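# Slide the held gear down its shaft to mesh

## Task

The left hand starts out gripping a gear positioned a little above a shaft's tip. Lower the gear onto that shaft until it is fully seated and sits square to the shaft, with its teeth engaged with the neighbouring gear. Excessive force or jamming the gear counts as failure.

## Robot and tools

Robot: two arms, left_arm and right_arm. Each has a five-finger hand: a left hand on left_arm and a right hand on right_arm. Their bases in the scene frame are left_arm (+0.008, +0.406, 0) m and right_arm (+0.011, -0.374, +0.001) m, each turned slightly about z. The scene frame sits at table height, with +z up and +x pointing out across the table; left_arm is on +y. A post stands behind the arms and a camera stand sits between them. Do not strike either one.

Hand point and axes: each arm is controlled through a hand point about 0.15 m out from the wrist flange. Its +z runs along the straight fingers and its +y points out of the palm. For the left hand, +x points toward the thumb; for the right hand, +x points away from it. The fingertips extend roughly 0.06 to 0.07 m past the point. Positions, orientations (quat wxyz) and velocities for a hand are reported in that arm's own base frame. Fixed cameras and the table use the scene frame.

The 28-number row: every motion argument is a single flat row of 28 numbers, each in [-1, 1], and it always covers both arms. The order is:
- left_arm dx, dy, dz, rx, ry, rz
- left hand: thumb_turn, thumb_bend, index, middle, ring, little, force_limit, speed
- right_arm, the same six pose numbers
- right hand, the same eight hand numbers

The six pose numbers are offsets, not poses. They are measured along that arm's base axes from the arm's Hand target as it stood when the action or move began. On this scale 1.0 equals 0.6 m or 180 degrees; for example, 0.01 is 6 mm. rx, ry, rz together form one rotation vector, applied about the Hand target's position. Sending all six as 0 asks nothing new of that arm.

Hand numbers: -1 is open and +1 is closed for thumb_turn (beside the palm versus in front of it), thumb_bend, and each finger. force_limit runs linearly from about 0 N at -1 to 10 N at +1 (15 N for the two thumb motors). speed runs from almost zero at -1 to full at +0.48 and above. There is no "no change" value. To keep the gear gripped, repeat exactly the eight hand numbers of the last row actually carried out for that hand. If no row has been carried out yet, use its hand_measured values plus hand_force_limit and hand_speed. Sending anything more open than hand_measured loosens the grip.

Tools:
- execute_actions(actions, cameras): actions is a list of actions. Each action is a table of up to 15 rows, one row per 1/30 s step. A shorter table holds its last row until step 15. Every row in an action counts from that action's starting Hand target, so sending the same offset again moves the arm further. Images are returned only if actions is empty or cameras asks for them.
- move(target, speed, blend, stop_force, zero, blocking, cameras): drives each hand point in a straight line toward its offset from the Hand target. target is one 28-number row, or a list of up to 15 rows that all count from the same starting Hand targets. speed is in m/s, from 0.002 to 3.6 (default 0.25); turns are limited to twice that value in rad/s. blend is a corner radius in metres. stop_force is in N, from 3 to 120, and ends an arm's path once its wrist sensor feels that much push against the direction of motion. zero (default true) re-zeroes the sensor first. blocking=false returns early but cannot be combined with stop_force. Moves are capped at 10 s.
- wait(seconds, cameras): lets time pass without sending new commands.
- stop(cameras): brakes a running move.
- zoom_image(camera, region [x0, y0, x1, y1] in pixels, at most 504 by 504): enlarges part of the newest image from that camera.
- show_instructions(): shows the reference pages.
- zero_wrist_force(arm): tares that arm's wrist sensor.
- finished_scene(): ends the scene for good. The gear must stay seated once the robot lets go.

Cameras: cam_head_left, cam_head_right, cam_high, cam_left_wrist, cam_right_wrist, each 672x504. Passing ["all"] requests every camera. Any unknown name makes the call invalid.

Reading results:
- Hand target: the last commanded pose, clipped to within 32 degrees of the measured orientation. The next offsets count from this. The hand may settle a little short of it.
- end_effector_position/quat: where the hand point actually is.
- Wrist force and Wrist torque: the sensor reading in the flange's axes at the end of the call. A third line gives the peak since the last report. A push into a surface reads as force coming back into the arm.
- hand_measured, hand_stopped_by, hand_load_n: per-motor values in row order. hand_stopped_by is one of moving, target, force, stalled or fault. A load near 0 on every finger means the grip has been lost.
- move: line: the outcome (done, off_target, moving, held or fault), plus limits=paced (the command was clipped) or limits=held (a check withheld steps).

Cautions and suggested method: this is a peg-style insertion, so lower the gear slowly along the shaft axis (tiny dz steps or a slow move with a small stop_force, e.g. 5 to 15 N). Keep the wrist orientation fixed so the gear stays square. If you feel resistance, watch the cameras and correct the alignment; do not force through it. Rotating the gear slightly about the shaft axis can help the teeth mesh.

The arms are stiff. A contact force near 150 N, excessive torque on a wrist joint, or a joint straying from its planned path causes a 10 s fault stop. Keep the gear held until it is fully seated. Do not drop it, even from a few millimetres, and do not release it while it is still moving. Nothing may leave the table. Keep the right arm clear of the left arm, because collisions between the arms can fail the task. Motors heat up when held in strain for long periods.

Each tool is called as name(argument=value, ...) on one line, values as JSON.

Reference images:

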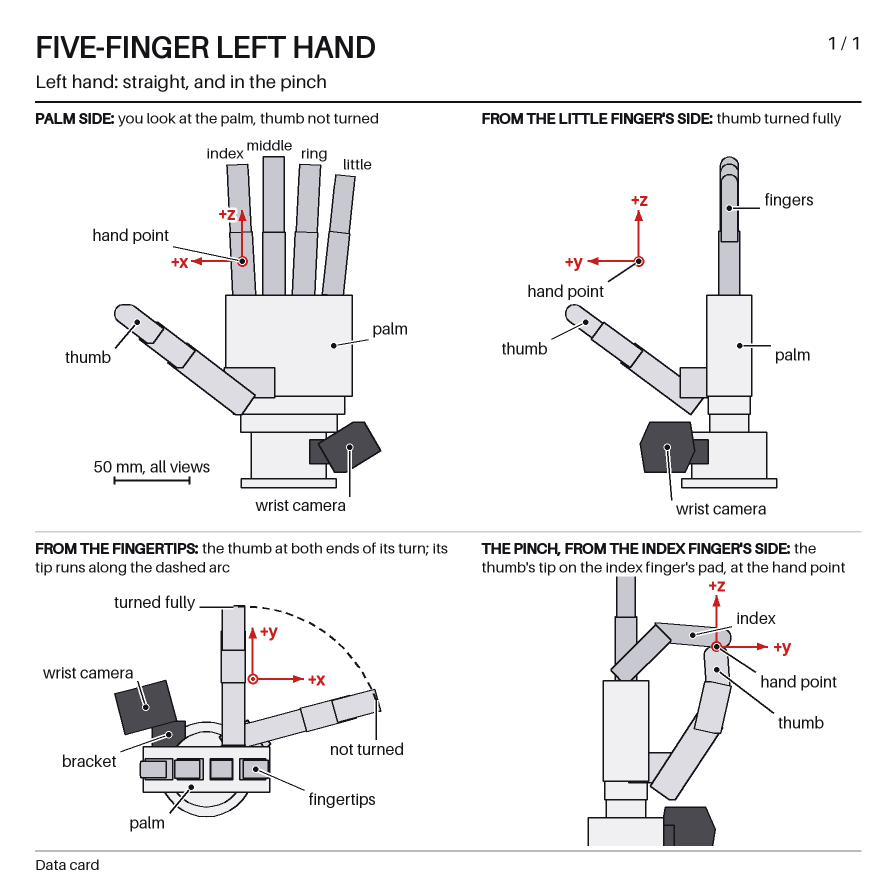

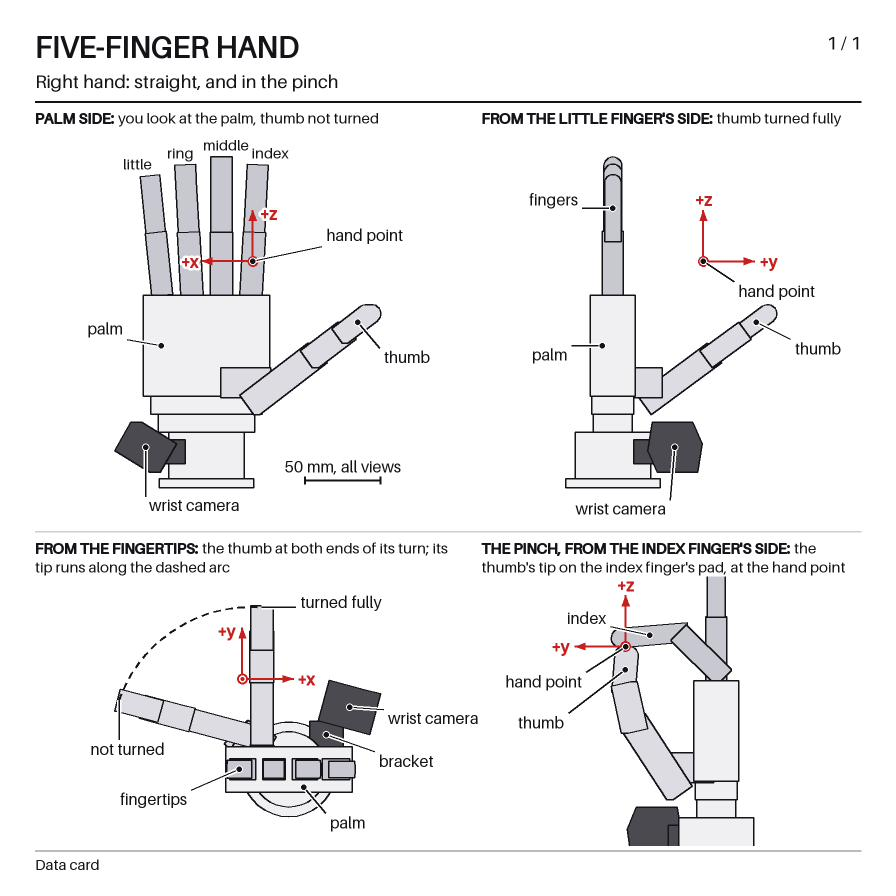

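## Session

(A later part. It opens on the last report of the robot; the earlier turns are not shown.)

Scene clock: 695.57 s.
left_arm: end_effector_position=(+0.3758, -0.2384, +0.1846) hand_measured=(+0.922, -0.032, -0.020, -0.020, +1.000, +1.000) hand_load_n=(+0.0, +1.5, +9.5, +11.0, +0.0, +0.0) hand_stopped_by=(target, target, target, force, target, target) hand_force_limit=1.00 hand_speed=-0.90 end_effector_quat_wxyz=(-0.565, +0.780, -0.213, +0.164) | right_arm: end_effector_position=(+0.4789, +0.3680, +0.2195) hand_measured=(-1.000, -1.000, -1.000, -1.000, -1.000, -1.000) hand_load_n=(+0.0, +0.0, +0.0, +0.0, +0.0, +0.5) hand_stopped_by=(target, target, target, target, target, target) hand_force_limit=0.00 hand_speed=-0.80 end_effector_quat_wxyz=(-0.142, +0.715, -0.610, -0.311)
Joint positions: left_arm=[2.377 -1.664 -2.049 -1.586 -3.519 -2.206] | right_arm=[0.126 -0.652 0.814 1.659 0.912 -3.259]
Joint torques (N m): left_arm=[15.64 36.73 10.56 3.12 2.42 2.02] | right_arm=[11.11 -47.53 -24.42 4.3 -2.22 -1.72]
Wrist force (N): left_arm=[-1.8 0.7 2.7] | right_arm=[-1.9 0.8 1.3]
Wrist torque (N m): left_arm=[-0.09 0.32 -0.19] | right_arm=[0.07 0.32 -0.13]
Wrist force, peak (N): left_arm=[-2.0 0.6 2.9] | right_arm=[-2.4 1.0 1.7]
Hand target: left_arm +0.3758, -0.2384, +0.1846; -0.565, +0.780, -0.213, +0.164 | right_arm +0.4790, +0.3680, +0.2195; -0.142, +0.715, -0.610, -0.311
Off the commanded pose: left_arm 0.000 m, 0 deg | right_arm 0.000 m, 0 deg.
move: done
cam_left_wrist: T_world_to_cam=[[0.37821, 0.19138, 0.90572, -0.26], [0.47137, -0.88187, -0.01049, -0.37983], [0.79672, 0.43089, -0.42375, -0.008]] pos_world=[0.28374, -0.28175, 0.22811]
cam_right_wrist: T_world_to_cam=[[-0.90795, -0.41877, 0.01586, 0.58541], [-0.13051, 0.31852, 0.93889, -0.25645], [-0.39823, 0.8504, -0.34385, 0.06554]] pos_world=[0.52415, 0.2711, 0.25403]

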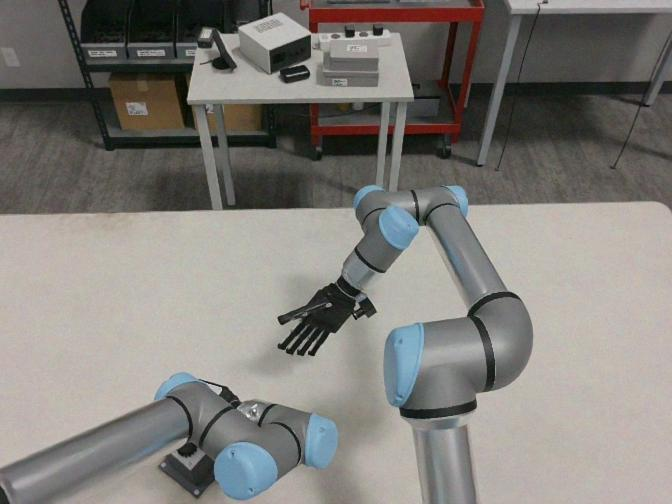

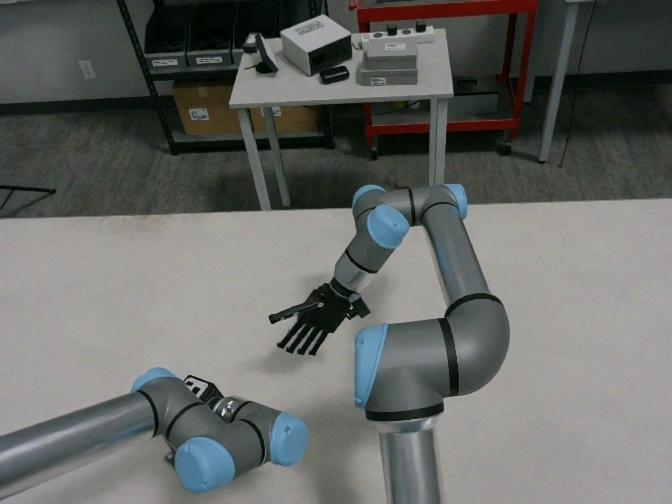

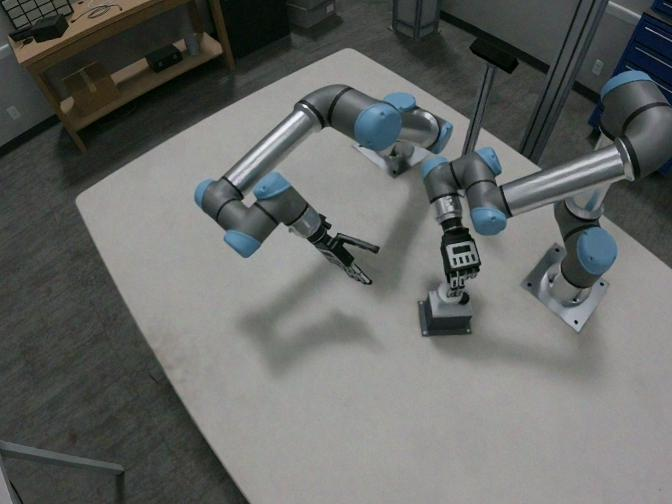

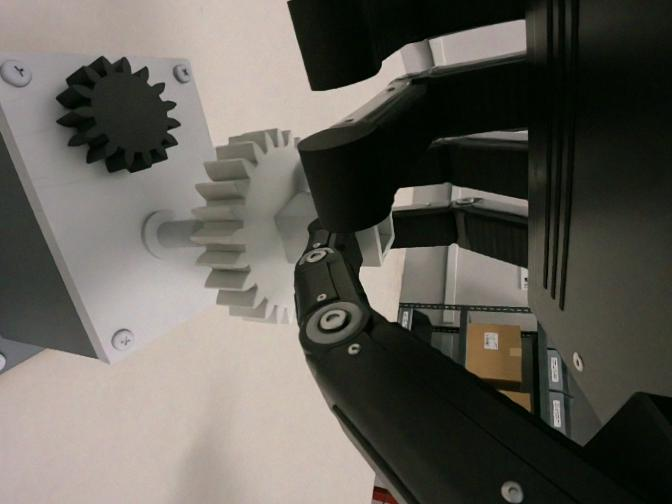

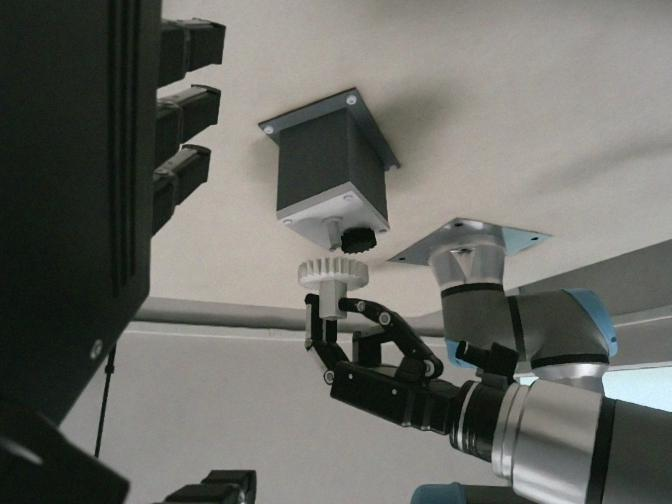

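move(target=[0,0,0,0,0,0,0.922,-0.032,-0.020,-0.020,1,1,1,-0.9,-0.06,0.1275,-0.052,0,0,0,-1,-1,-1,-1,-1,-1,0,-0.8], speed=0.2, cameras=["cam_right_wrist"])

zoom_image(camera="cam_right_wrist", region=[280, 180, 400, 320])

zoom_image(camera="cam_right_wrist", region=[290, 180, 360, 250])

Scene clock: 770.90 s.
left_arm: end_effector_position=(+0.3758, -0.2384, +0.1846) hand_measured=(+0.922, -0.032, -0.020, -0.020, +1.000, +1.000) hand_load_n=(+0.0, +2.0, +10.0, +11.0, +0.0, +0.0) hand_stopped_by=(target, target, target, force, target, target) hand_force_limit=1.00 hand_speed=-0.90 end_effector_quat_wxyz=(-0.565, +0.780, -0.213, +0.164) | right_arm: end_effector_position=(+0.4430, +0.4444, +0.1883) hand_measured=(-1.000, -1.000, -1.000, -1.000, -1.000, -1.000) hand_load_n=(+0.0, +0.0, +0.0, +0.0, +0.0, +0.0) hand_stopped_by=(target, target, target, target, target, target) hand_force_limit=0.00 hand_speed=-0.80 end_effector_quat_wxyz=(-0.142, +0.715, -0.610, -0.311)
Joint positions: left_arm=[2.377 -1.664 -2.049 -1.586 -3.519 -2.206] | right_arm=[0.256 -0.643 0.854 1.51 0.886 -3.096]
Joint torques (N m): left_arm=[15.58 37.06 10.49 3.01 2.37 2.09] | right_arm=[11.81 -49.19 -24.02 1.2 -2.39 1.96]
Wrist force (N): left_arm=[-2.0 0.3 2.7] | right_arm=[-1.9 1.1 1.5]
Wrist torque (N m): left_arm=[-0.14 0.35 -0.20] | right_arm=[0.09 0.34 -0.21]
Wrist force, peak (N): left_arm=[-2.0 0.5 3.1] | right_arm=[-2.6 1.3 2.5]
Hand target: left_arm +0.3758, -0.2384, +0.1846; -0.565, +0.780, -0.213, +0.164 | right_arm +0.4430, +0.4445, +0.1883; -0.142, +0.715, -0.610, -0.311
Off the commanded pose: left_arm 0.000 m, 0 deg | right_arm 0.000 m, 0 deg.
move: done
cam_right_wrist: T_world_to_cam=[[-0.90786, -0.41896, 0.01594, 0.58535], [-0.13047, 0.31844, 0.93892, -0.25621], [-0.39845, 0.85033, -0.34376, -0.02443]] pos_world=[0.48825, 0.3476, 0.22283]

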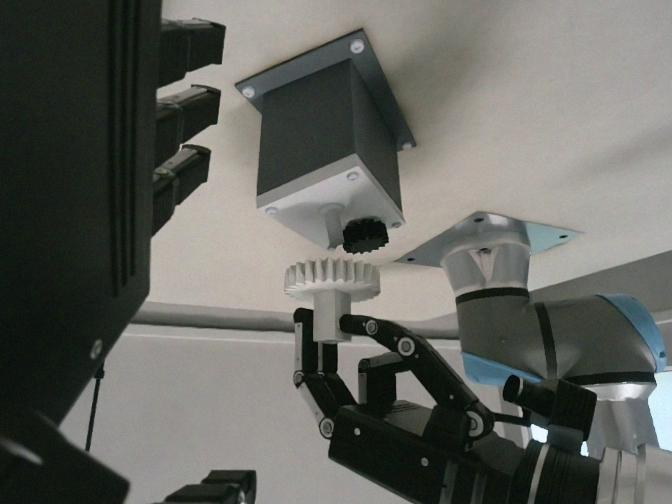

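Scaled by 3.600 from the camera's image (finer frame: 960x720).

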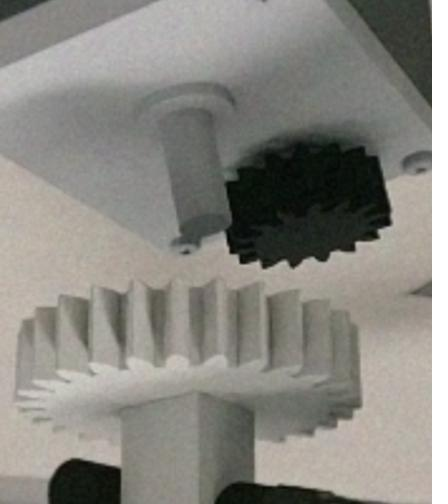

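Scaled by 7.200 from the camera's image (finer frame: 960x720).

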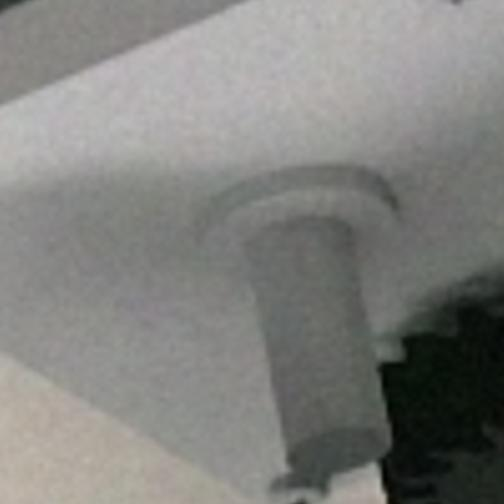

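move(target=[-0.018,-0.01067,-0.00833,0.0207,-0.0506,0,0.922,-0.032,-0.020,-0.020,1,1,1,-0.9,0,0,0,0,0,0,-1,-1,-1,-1,-1,-1,0,-0.8], speed=0.05, cameras=["cam_left_wrist", "cam_right_wrist", "cam_high"])

zoom_image(camera="cam_right_wrist", region=[280, 180, 400, 320])

zoom_image(camera="cam_left_wrist", region=[90, 100, 290, 330])

zoom_image(camera="cam_left_wrist", region=[130, 170, 230, 270])

zoom_image(camera="cam_high", region=[410, 260, 480, 345])

Scene clock: 964.80 s.
left_arm: end_effector_position=(+0.3650, -0.2448, +0.1796) hand_measured=(+0.922, -0.032, -0.020, -0.020, +1.000, +1.000) hand_load_n=(+0.0, +2.0, +9.5, +11.0, +0.0, +0.0) hand_stopped_by=(target, target, target, force, target, target) hand_force_limit=1.00 hand_speed=-0.90 end_effector_quat_wxyz=(-0.605, +0.746, -0.173, +0.218) | right_arm: end_effector_position=(+0.4430, +0.4445, +0.1883) hand_measured=(-1.000, -1.000, -1.000, -1.000, -1.000, -1.000) hand_load_n=(+0.0, -0.5, +0.0, +0.0, +0.0, +0.0) hand_stopped_by=(target, target, target, target, target, target) hand_force_limit=0.00 hand_speed=-0.80 end_effector_quat_wxyz=(-0.142, +0.715, -0.610, -0.311)
Joint positions: left_arm=[2.309 -1.739 -2.002 -1.944 -3.452 -2.684] | right_arm=[0.257 -0.643 0.854 1.51 0.886 -3.096]
Joint torques (N m): left_arm=[-15.03 12.01 24.26 -0.25 2.02 -2.13] | right_arm=[11.5 -49.11 -24.36 1.28 -2.18 1.78]
Wrist force (N): left_arm=[-1.6 0.3 2.6] | right_arm=[-2.0 1.1 1.8]
Wrist torque (N m): left_arm=[-0.15 0.25 -0.15] | right_arm=[0.08 0.34 -0.22]
Wrist force, peak (N): left_arm=[-2.4 0.4 3.4] | right_arm=[-2.2 1.3 2.1]
Hand target: left_arm +0.3650, -0.2448, +0.1796; -0.606, +0.746, -0.173, +0.218 | right_arm +0.4430, +0.4445, +0.1883; -0.142, +0.715, -0.610, -0.311
Off the commanded pose: left_arm 0.000 m, 0 deg | right_arm 0.000 m, 0 deg.
move: done
cam_left_wrist: T_world_to_cam=[[0.22948, 0.13062, 0.96451, -0.2213], [0.47145, -0.88186, 0.00725, -0.38359], [0.85151, 0.45305, -0.26395, -0.04207]] pos_world=[0.26745, -0.29031, 0.20513]
cam_right_wrist: T_world_to_cam=[[-0.9079, -0.41889, 0.01591, 0.58539], [-0.13051, 0.31853, 0.93888, -0.25624], [-0.39835, 0.85034, -0.34387, -0.02454]] pos_world=[0.48825, 0.3477, 0.22283]
Images, in order (width x height): cam_high 672x504, cam_left_wrist 672x504, cam_right_wrist 672x504.

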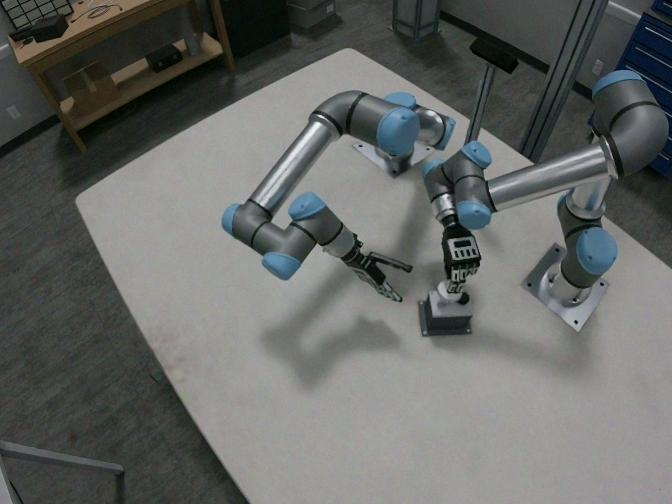

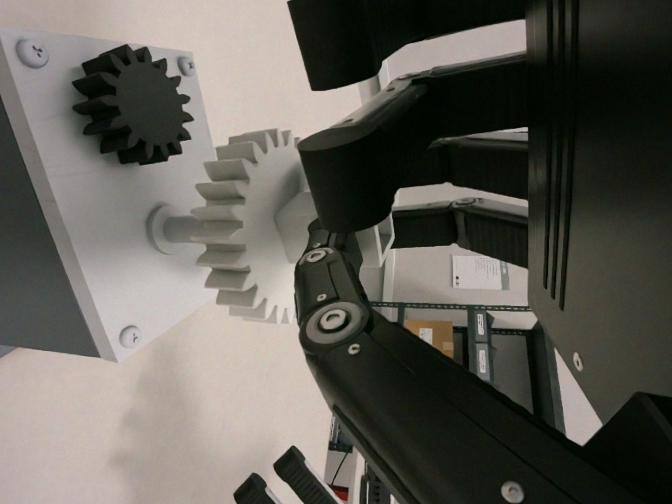

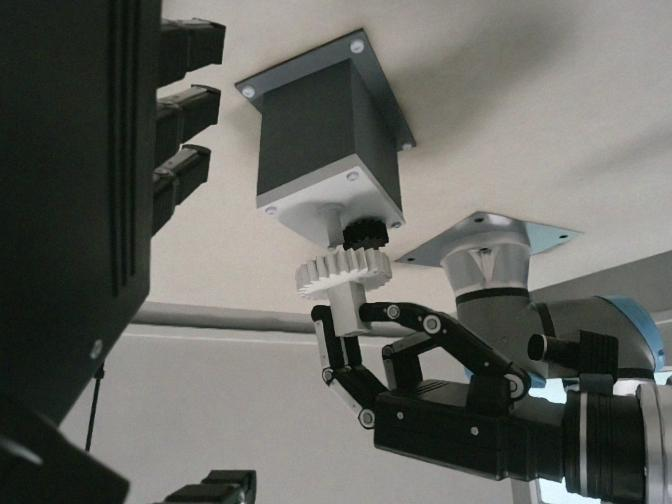

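Scaled by 3.600 from the camera's image (finer frame: 960x720).

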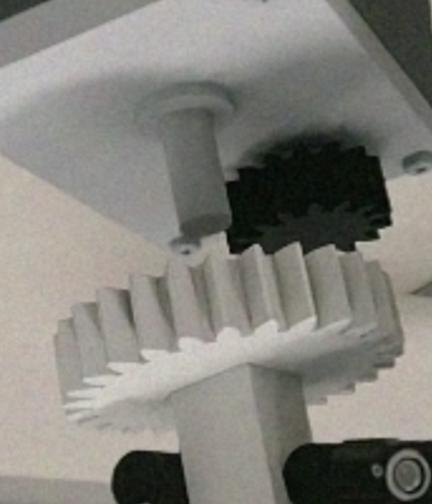

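Scaled by 2.191 from the camera's image (finer frame: 960x720).

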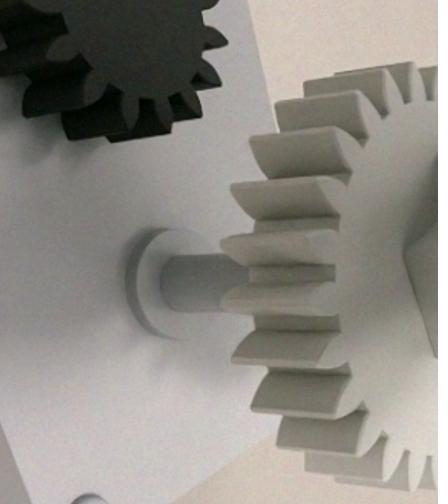

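Scaled by 5.040 from the camera's image (finer frame: 960x720).

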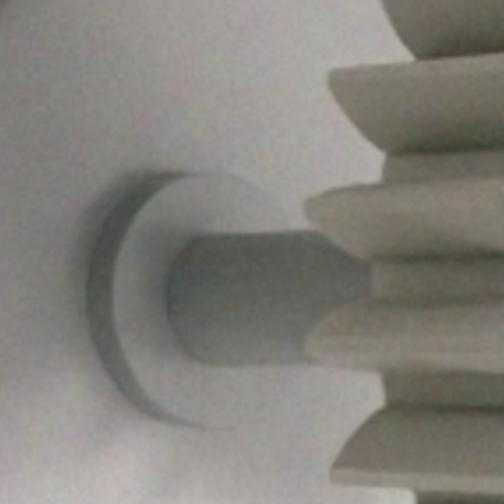

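Scaled by 5.929 from the camera's image (finer frame: 960x720).

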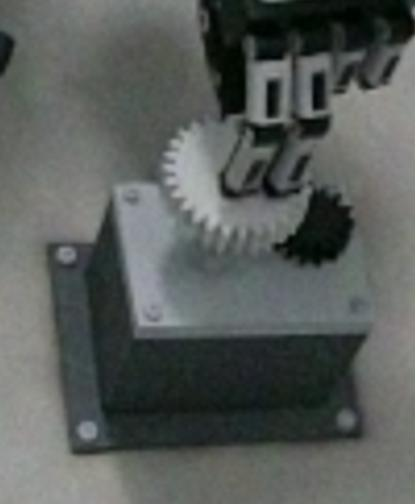

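zoom_image(camera="cam_right_wrist", region=[290, 240, 400, 345])

zoom_image(camera="cam_right_wrist", region=[310, 195, 370, 255])

Scaled by 4.582 from the camera's image (finer frame: 960x720).

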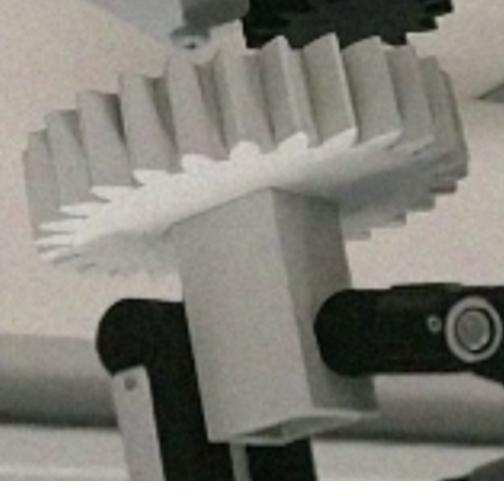

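Scaled by 8.400 from the camera's image (finer frame: 960x720).

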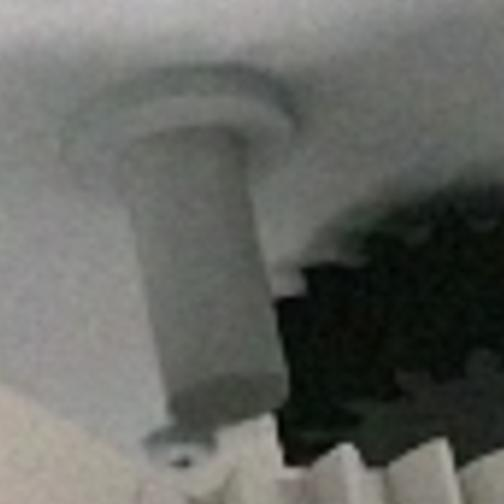

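move(target=[0.00277,0.00169,-0.0215,0.0026,-0.0050,0,0.922,-0.032,-0.020,-0.020,1,1,1,-0.9,0,0,0,0,0,0,-1,-1,-1,-1,-1,-1,0,-0.8], speed=0.03, stop_force=8, cameras=["cam_left_wrist", "cam_right_wrist"])

zoom_image(camera="cam_right_wrist", region=[290, 190, 400, 320])

zoom_image(camera="cam_right_wrist", region=[310, 195, 370, 255])

zoom_image(camera="cam_left_wrist", region=[90, 30, 290, 250])

zoom_image(camera="cam_left_wrist", region=[130, 170, 230, 270])

Scene clock: 1028.27 s.
left_arm: end_effector_position=(+0.3666, -0.2438, +0.1667) hand_measured=(+0.922, -0.032, -0.020, -0.020, +1.000, +1.000) hand_load_n=(+0.0, +2.0, +10.0, +11.0, +0.0, +0.0) hand_stopped_by=(target, target, target, force, target, target) hand_force_limit=1.00 hand_speed=-0.90 end_effector_quat_wxyz=(-0.610, +0.741, -0.169, +0.223) | right_arm: end_effector_position=(+0.4430, +0.4445, +0.1883) hand_measured=(-1.000, -1.000, -1.000, -1.000, -1.000, -1.000) hand_load_n=(+0.0, +0.0, +0.0, +0.0, +0.0, +0.0) hand_stopped_by=(target, target, target, target, target, target) hand_force_limit=0.00 hand_speed=-0.80 end_effector_quat_wxyz=(-0.142, +0.715, -0.610, -0.311)
Joint positions: left_arm=[2.309 -1.768 -2.012 -1.947 -3.442 -2.732] | right_arm=[0.257 -0.643 0.854 1.51 0.886 -3.096]
Joint torques (N m): left_arm=[15.13 12.76 12.41 -0.4 2.08 -2.36] | right_arm=[11.6 -49.05 -22.54 1.45 -1.4 1.97]
Wrist force (N): left_arm=[-1.7 0.1 2.8] | right_arm=[-2.0 1.2 1.9]
Wrist torque (N m): left_arm=[-0.22 0.28 -0.11] | right_arm=[0.08 0.34 -0.22]
Wrist force, peak (N): left_arm=[-1.6 0.5 3.1] | right_arm=[-2.2 1.3 2.2]
Hand target: left_arm +0.3666, -0.2438, +0.1667; -0.610, +0.741, -0.169, +0.223 | right_arm +0.4430, +0.4445, +0.1883; -0.142, +0.715, -0.610, -0.311
Off the commanded pose: left_arm 0.000 m, 0 deg | right_arm 0.000 m, 0 deg.
move: done
cam_left_wrist: T_world_to_cam=[[0.21402, 0.12253, 0.96911, -0.20643], [0.47157, -0.8818, 0.00735, -0.38351], [0.85546, 0.45543, -0.2465, -0.05112]] pos_world=[0.26876, -0.28961, 0.19027]
cam_right_wrist: T_world_to_cam=[[-0.9079, -0.41889, 0.01591, 0.58539], [-0.13051, 0.31853, 0.93888, -0.25624], [-0.39835, 0.85034, -0.34387, -0.02454]] pos_world=[0.48825, 0.3477, 0.22283]

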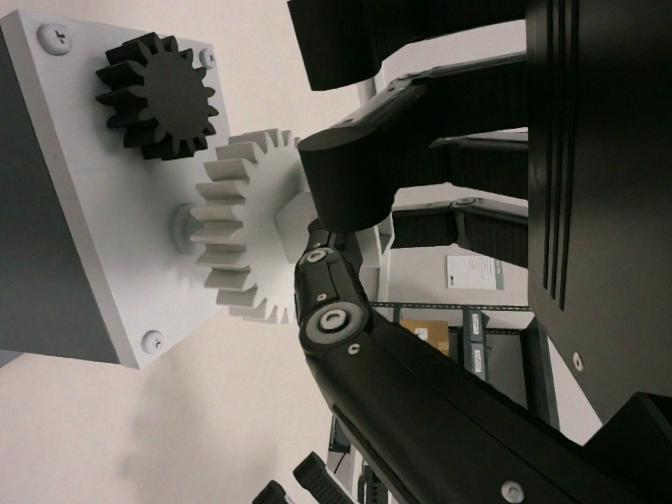

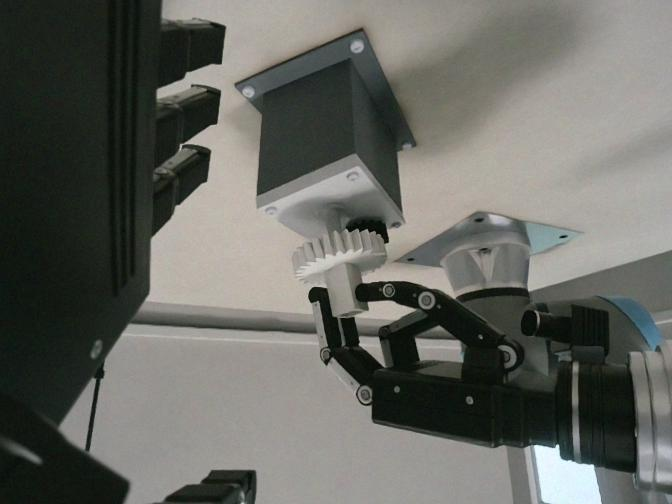

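Scaled by 3.877 from the camera's image (finer frame: 960x720).

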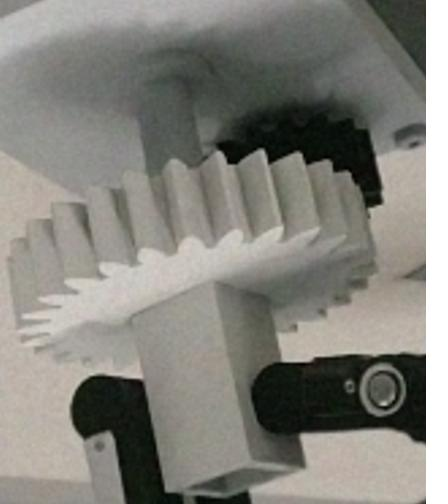

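Scaled by 8.400 from the camera's image (finer frame: 960x720).

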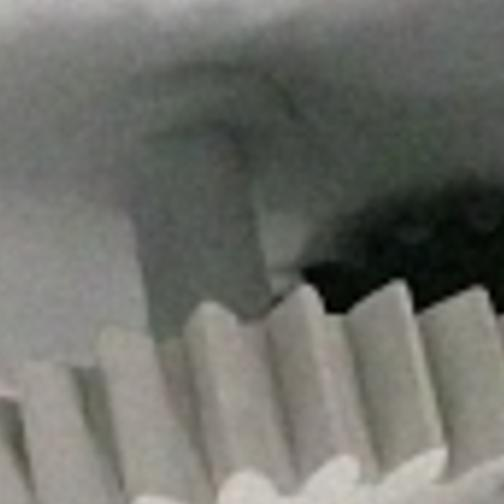

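Scaled by 2.291 from the camera's image (finer frame: 960x720).

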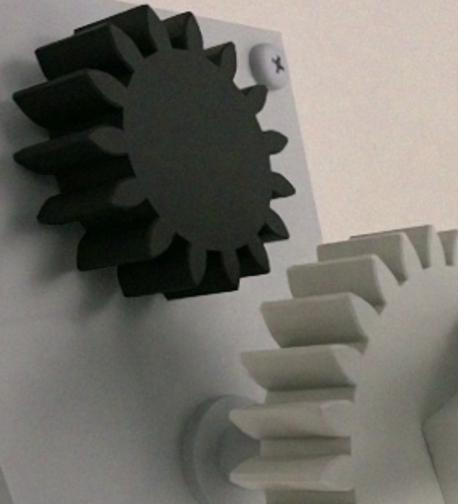

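Scaled by 5.040 from the camera's image (finer frame: 960x720).

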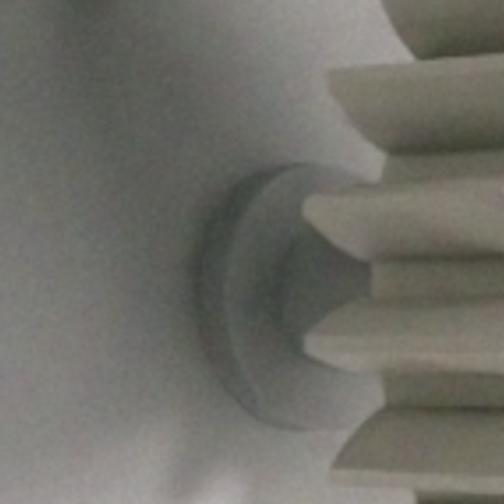

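zoom_image(camera="cam_left_wrist", region=[90, 25, 230, 165])

zoom_image(camera="cam_left_wrist", region=[150, 90, 260, 200])

Scaled by 3.600 from the camera's image (finer frame: 960x720).

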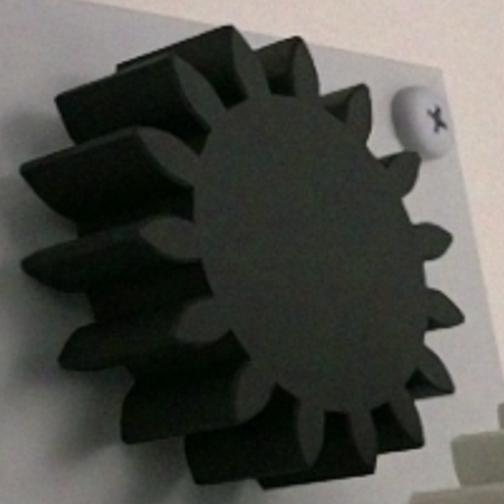

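Scaled by 4.582 from the camera's image (finer frame: 960x720).

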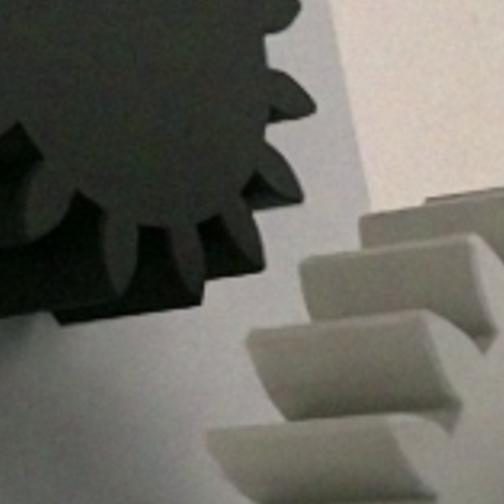

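move(target=[-0.00135,0.0003,-0.0035,0.0030,0.0018,-0.0234,0.922,-0.032,-0.020,-0.020,1,1,1,-0.9,0,0,0,0,0,0,-1,-1,-1,-1,-1,-1,0,-0.8], speed=0.03, cameras=["cam_left_wrist", "cam_right_wrist"])

zoom_image(camera="cam_left_wrist", region=[90, 10, 240, 160])

zoom_image(camera="cam_left_wrist", region=[150, 60, 300, 200])

zoom_image(camera="cam_left_wrist", region=[130, 170, 230, 270])

zoom_image(camera="cam_right_wrist", region=[290, 190, 400, 320])

Scene clock: 1177.43 s.
left_arm: end_effector_position=(+0.3658, -0.2437, +0.1646) hand_measured=(+0.922, -0.032, -0.020, -0.020, +1.000, +1.000) hand_load_n=(+0.0, +2.0, +10.0, +11.0, +0.0, +0.0) hand_stopped_by=(target, target, target, force, target, target) hand_force_limit=1.00 hand_speed=-0.90 end_effector_quat_wxyz=(-0.604, +0.732, -0.199, +0.242) | right_arm: end_effector_position=(+0.4430, +0.4445, +0.1883) hand_measured=(-1.000, -1.000, -1.000, -1.000, -1.000, -1.000) hand_load_n=(-0.5, +0.0, +0.0, +0.0, +0.0, +0.0) hand_stopped_by=(target, target, target, target, target, target) hand_force_limit=0.00 hand_speed=-0.80 end_effector_quat_wxyz=(-0.142, +0.715, -0.610, -0.311)
Joint positions: left_arm=[2.305 -1.728 -2.094 -1.778 -3.385 -2.59] | right_arm=[0.257 -0.643 0.854 1.51 0.886 -3.096]
Joint torques (N m): left_arm=[-1.02 37.17 7.49 2.82 2.26 2.13] | right_arm=[11.7 -48.62 -22.29 1.23 -1.17 1.85]
Wrist force (N): left_arm=[-2.0 0.8 3.1] | right_arm=[-2.1 1.5 2.4]
Wrist torque (N m): left_arm=[-0.13 0.37 -0.20] | right_arm=[0.11 0.34 -0.21]
Wrist force, peak (N): left_arm=[-2.2 1.0 3.1] | right_arm=[-2.4 1.3 2.4]
Hand target: left_arm +0.3658, -0.2436, +0.1646; -0.604, +0.732, -0.199, +0.242 | right_arm +0.4430, +0.4445, +0.1883; -0.142, +0.715, -0.610, -0.311
Off the commanded pose: left_arm 0.000 m, 0 deg | right_arm 0.000 m, 0 deg.
move: done
cam_left_wrist: T_world_to_cam=[[0.22742, 0.09697, 0.96896, -0.21539], [0.4057, -0.914, -0.00376, -0.36482], [0.88526, 0.39396, -0.24721, -0.07668]] pos_world=[0.26488, -0.28235, 0.18837]
cam_right_wrist: T_world_to_cam=[[-0.9079, -0.41889, 0.01591, 0.58539], [-0.13051, 0.31853, 0.93888, -0.25624], [-0.39835, 0.85034, -0.34387, -0.02454]] pos_world=[0.48825, 0.3477, 0.22283]

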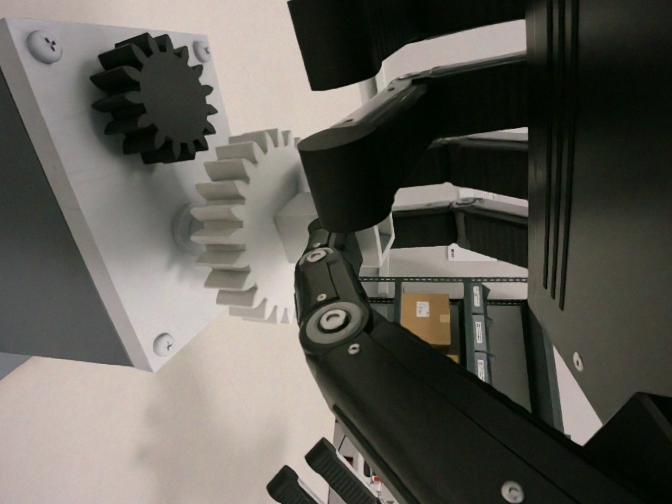

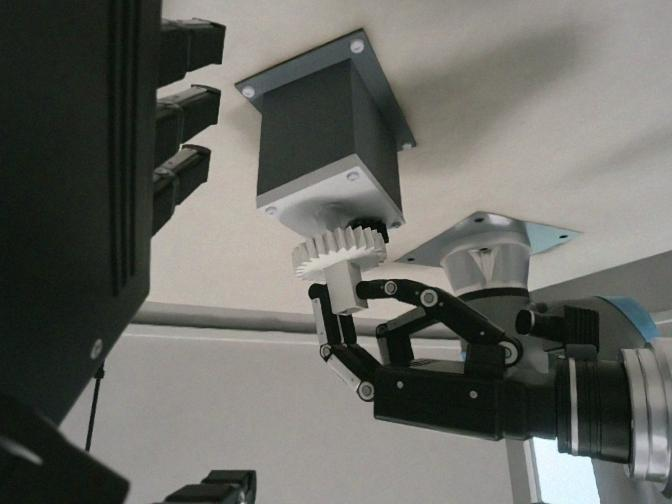

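Scaled by 3.360 from the camera's image (finer frame: 960x720).

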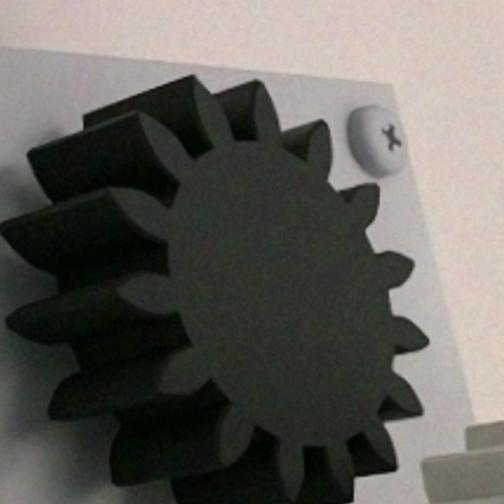

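Scaled by 3.360 from the camera's image (finer frame: 960x720).

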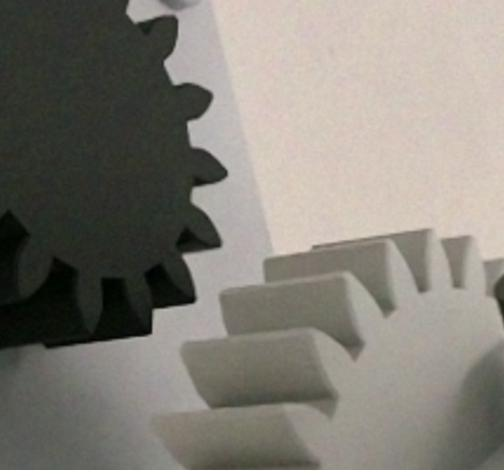

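Scaled by 5.040 from the camera's image (finer frame: 960x720).

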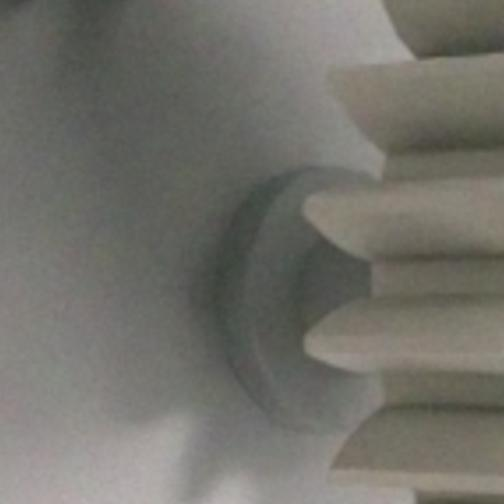

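Scaled by 3.877 from the camera's image (finer frame: 960x720).

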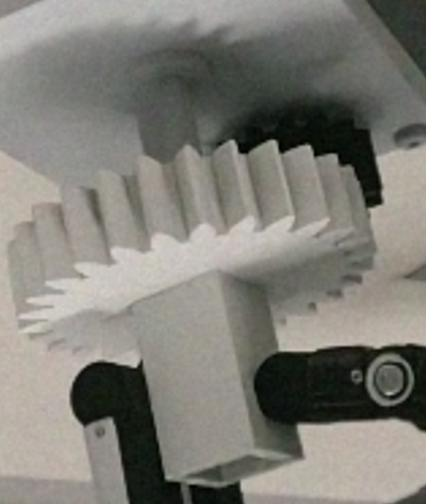

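move(target=[0.0013,0.00079,-0.0100,0,0,0,0.922,-0.032,-0.020,-0.020,1,1,1,-0.9,0,0,0,0,0,0,-1,-1,-1,-1,-1,-1,0,-0.8], speed=0.008, stop_force=4, cameras=["cam_left_wrist", "cam_right_wrist"])

zoom_image(camera="cam_left_wrist", region=[130, 170, 230, 270])

zoom_image(camera="cam_right_wrist", region=[290, 190, 400, 320])

Scene clock: 1245.87 s.
left_arm: end_effector_position=(+0.3666, -0.2432, +0.1586) hand_measured=(+0.922, -0.032, -0.020, -0.020, +1.000, +1.000) hand_load_n=(+0.0, +2.0, +9.5, +11.0, +0.0, +0.0) hand_stopped_by=(target, target, target, force, target, target) hand_force_limit=1.00 hand_speed=-0.90 end_effector_quat_wxyz=(-0.604, +0.732, -0.199, +0.242) | right_arm: end_effector_position=(+0.4430, +0.4445, +0.1883) hand_measured=(-1.000, -1.000, -1.000, -1.000, -1.000, -1.000) hand_load_n=(+0.0, +0.0, +0.0, +0.0, +0.0, +0.0) hand_stopped_by=(target, target, target, target, target, target) hand_force_limit=0.00 hand_speed=-0.80 end_effector_quat_wxyz=(-0.142, +0.715, -0.610, -0.311)
Joint positions: left_arm=[2.307 -1.737 -2.104 -1.752 -3.383 -2.583] | right_arm=[0.257 -0.643 0.854 1.51 0.886 -3.096]
Joint torques (N m): left_arm=[15.12 11.25 8.68 2.73 2.1 2.05] | right_arm=[10.68 -48.49 -22.66 1.36 -1.11 1.61]
Wrist force (N): left_arm=[-2.3 0.9 3.1] | right_arm=[-2.3 1.1 2.3]
Wrist torque (N m): left_arm=[-0.10 0.40 -0.22] | right_arm=[0.06 0.37 -0.23]
Wrist force, peak (N): left_arm=[-2.3 1.0 3.3] | right_arm=[-2.3 1.5 2.4]
Hand target: left_arm +0.3666, -0.2432, +0.1586; -0.604, +0.732, -0.199, +0.242 | right_arm +0.4430, +0.4445, +0.1883; -0.142, +0.715, -0.610, -0.311
Off the commanded pose: left_arm 0.000 m, 0 deg | right_arm 0.000 m, 0 deg.
move: done
cam_left_wrist: T_world_to_cam=[[0.22757, 0.09718, 0.9689, -0.2098], [0.40549, -0.91409, -0.00356, -0.36476], [0.88532, 0.39369, -0.24742, -0.07921]] pos_world=[0.26578, -0.28185, 0.18237]
cam_right_wrist: T_world_to_cam=[[-0.9079, -0.41889, 0.01591, 0.58539], [-0.13051, 0.31853, 0.93888, -0.25624], [-0.39835, 0.85034, -0.34387, -0.02454]] pos_world=[0.48825, 0.3477, 0.22283]

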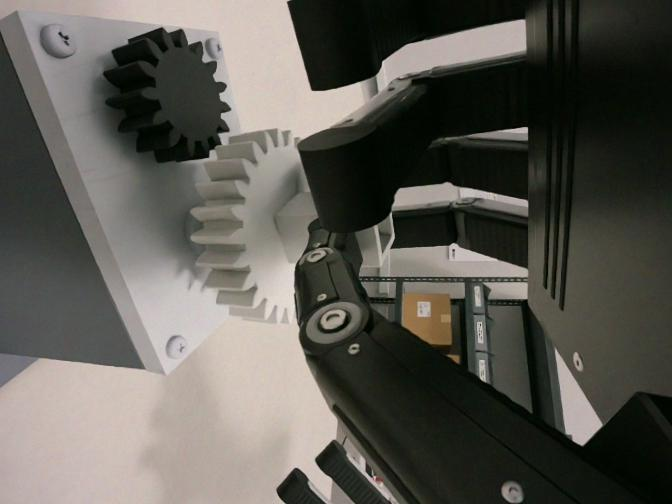

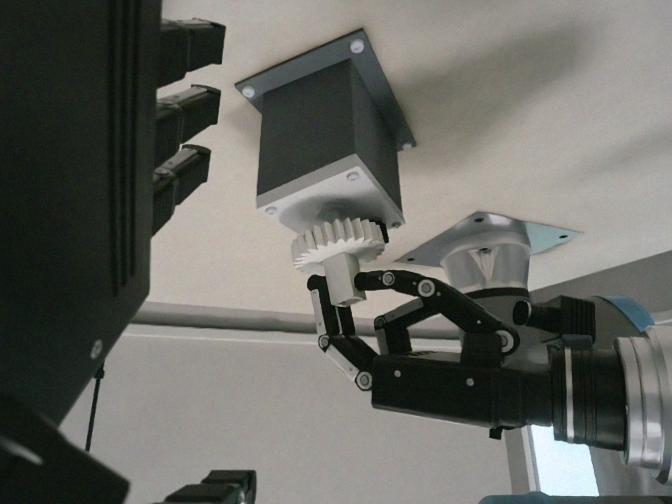

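Scaled by 5.040 from the camera's image (finer frame: 960x720).

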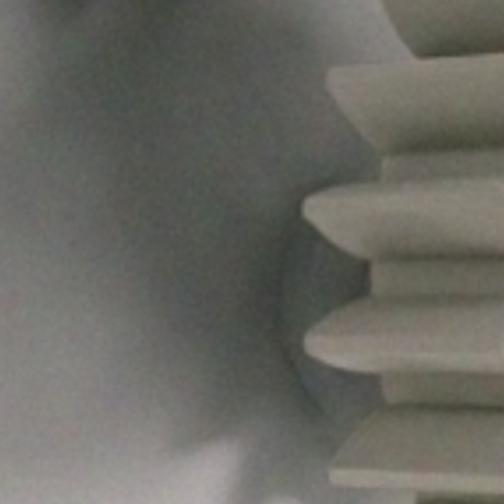

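Scaled by 3.877 from the camera's image (finer frame: 960x720).

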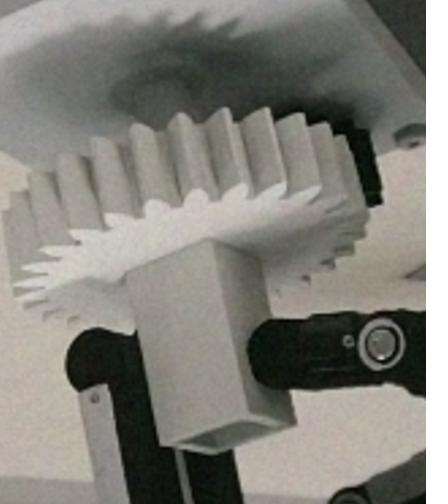

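move(target=[0.00107,0.00065,-0.0083,0,0,0,0.922,-0.032,-0.020,-0.020,1,1,1,-0.9,0,0,0,0,0,0,-1,-1,-1,-1,-1,-1,0,-0.8], speed=0.006, stop_force=4, cameras=["cam_left_wrist", "cam_right_wrist"])

zoom_image(camera="cam_left_wrist", region=[100, 10, 310, 220])

zoom_image(camera="cam_right_wrist", region=[290, 190, 400, 320])

Scene clock: 1264.47 s.
left_arm: end_effector_position=(+0.3672, -0.2428, +0.1536) hand_measured=(+0.922, -0.032, -0.020, -0.020, +1.000, +1.000) hand_load_n=(+0.0, +2.0, +9.5, +11.0, +0.0, +0.0) hand_stopped_by=(target, target, target, force, target, target) hand_force_limit=1.00 hand_speed=-0.90 end_effector_quat_wxyz=(-0.604, +0.732, -0.199, +0.242) | right_arm: end_effector_position=(+0.4430, +0.4445, +0.1883) hand_measured=(-1.000, -1.000, -1.000, -1.000, -1.000, -1.000) hand_load_n=(+0.0, +0.0, +0.0, +0.0, +0.0, +0.0) hand_stopped_by=(target, target, target, target, target, target) hand_force_limit=0.00 hand_speed=-0.80 end_effector_quat_wxyz=(-0.142, +0.715, -0.610, -0.311)
Joint positions: left_arm=[2.309 -1.746 -2.111 -1.732 -3.382 -2.578] | right_arm=[0.257 -0.643 0.854 1.51 0.886 -3.096]
Joint torques (N m): left_arm=[15.3 11.18 8.56 2.71 2.28 2.04] | right_arm=[11.39 -48.26 -21.97 1.36 -0.98 1.79]
Wrist force (N): left_arm=[-2.2 0.9 3.0] | right_arm=[-2.1 1.4 2.2]
Wrist torque (N m): left_arm=[-0.08 0.38 -0.22] | right_arm=[0.10 0.34 -0.21]
Wrist force, peak (N): left_arm=[-2.3 0.9 3.3] | right_arm=[-2.4 1.5 2.3]
Hand target: left_arm +0.3672, -0.2428, +0.1536; -0.604, +0.732, -0.199, +0.242 | right_arm +0.4430, +0.4445, +0.1883; -0.142, +0.715, -0.610, -0.311
Off the commanded pose: left_arm 0.000 m, 0 deg | right_arm 0.000 m, 0 deg.
move: done
cam_left_wrist: T_world_to_cam=[[0.22757, 0.09718, 0.9689, -0.20513], [0.40549, -0.91409, -0.00356, -0.36465], [0.88532, 0.39369, -0.24742, -0.08114]] pos_world=[0.26638, -0.28145, 0.17737]
cam_right_wrist: T_world_to_cam=[[-0.9079, -0.41889, 0.01591, 0.58539], [-0.13051, 0.31853, 0.93888, -0.25624], [-0.39835, 0.85034, -0.34387, -0.02454]] pos_world=[0.48825, 0.3477, 0.22283]

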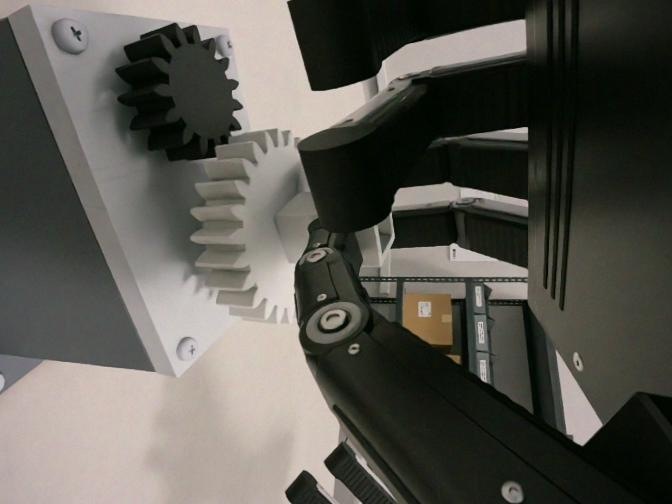

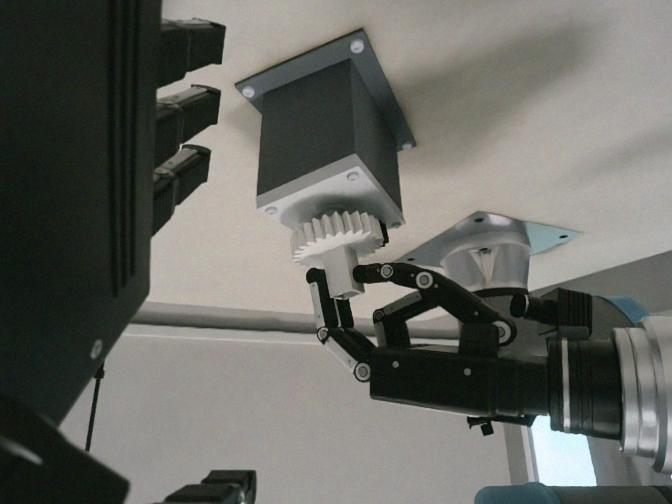

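Scaled by 2.400 from the camera's image (finer frame: 960x720).

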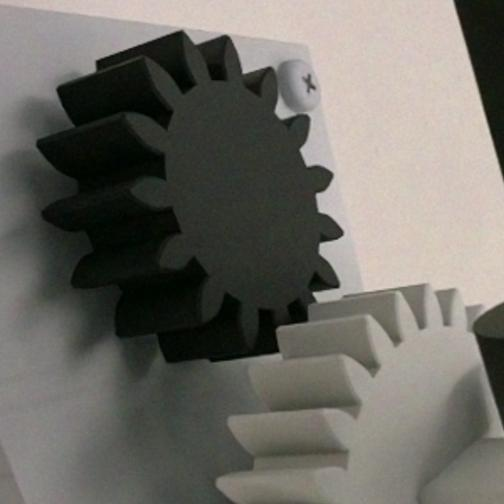

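Scaled by 3.877 from the camera's image (finer frame: 960x720).

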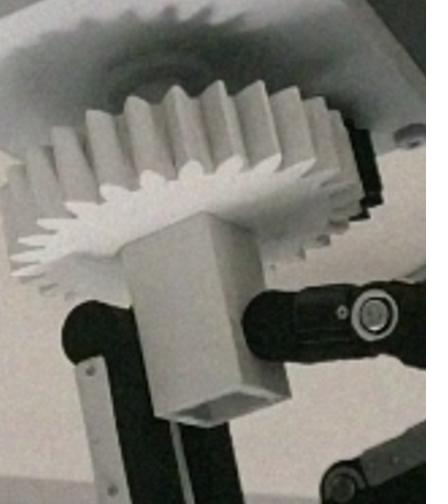

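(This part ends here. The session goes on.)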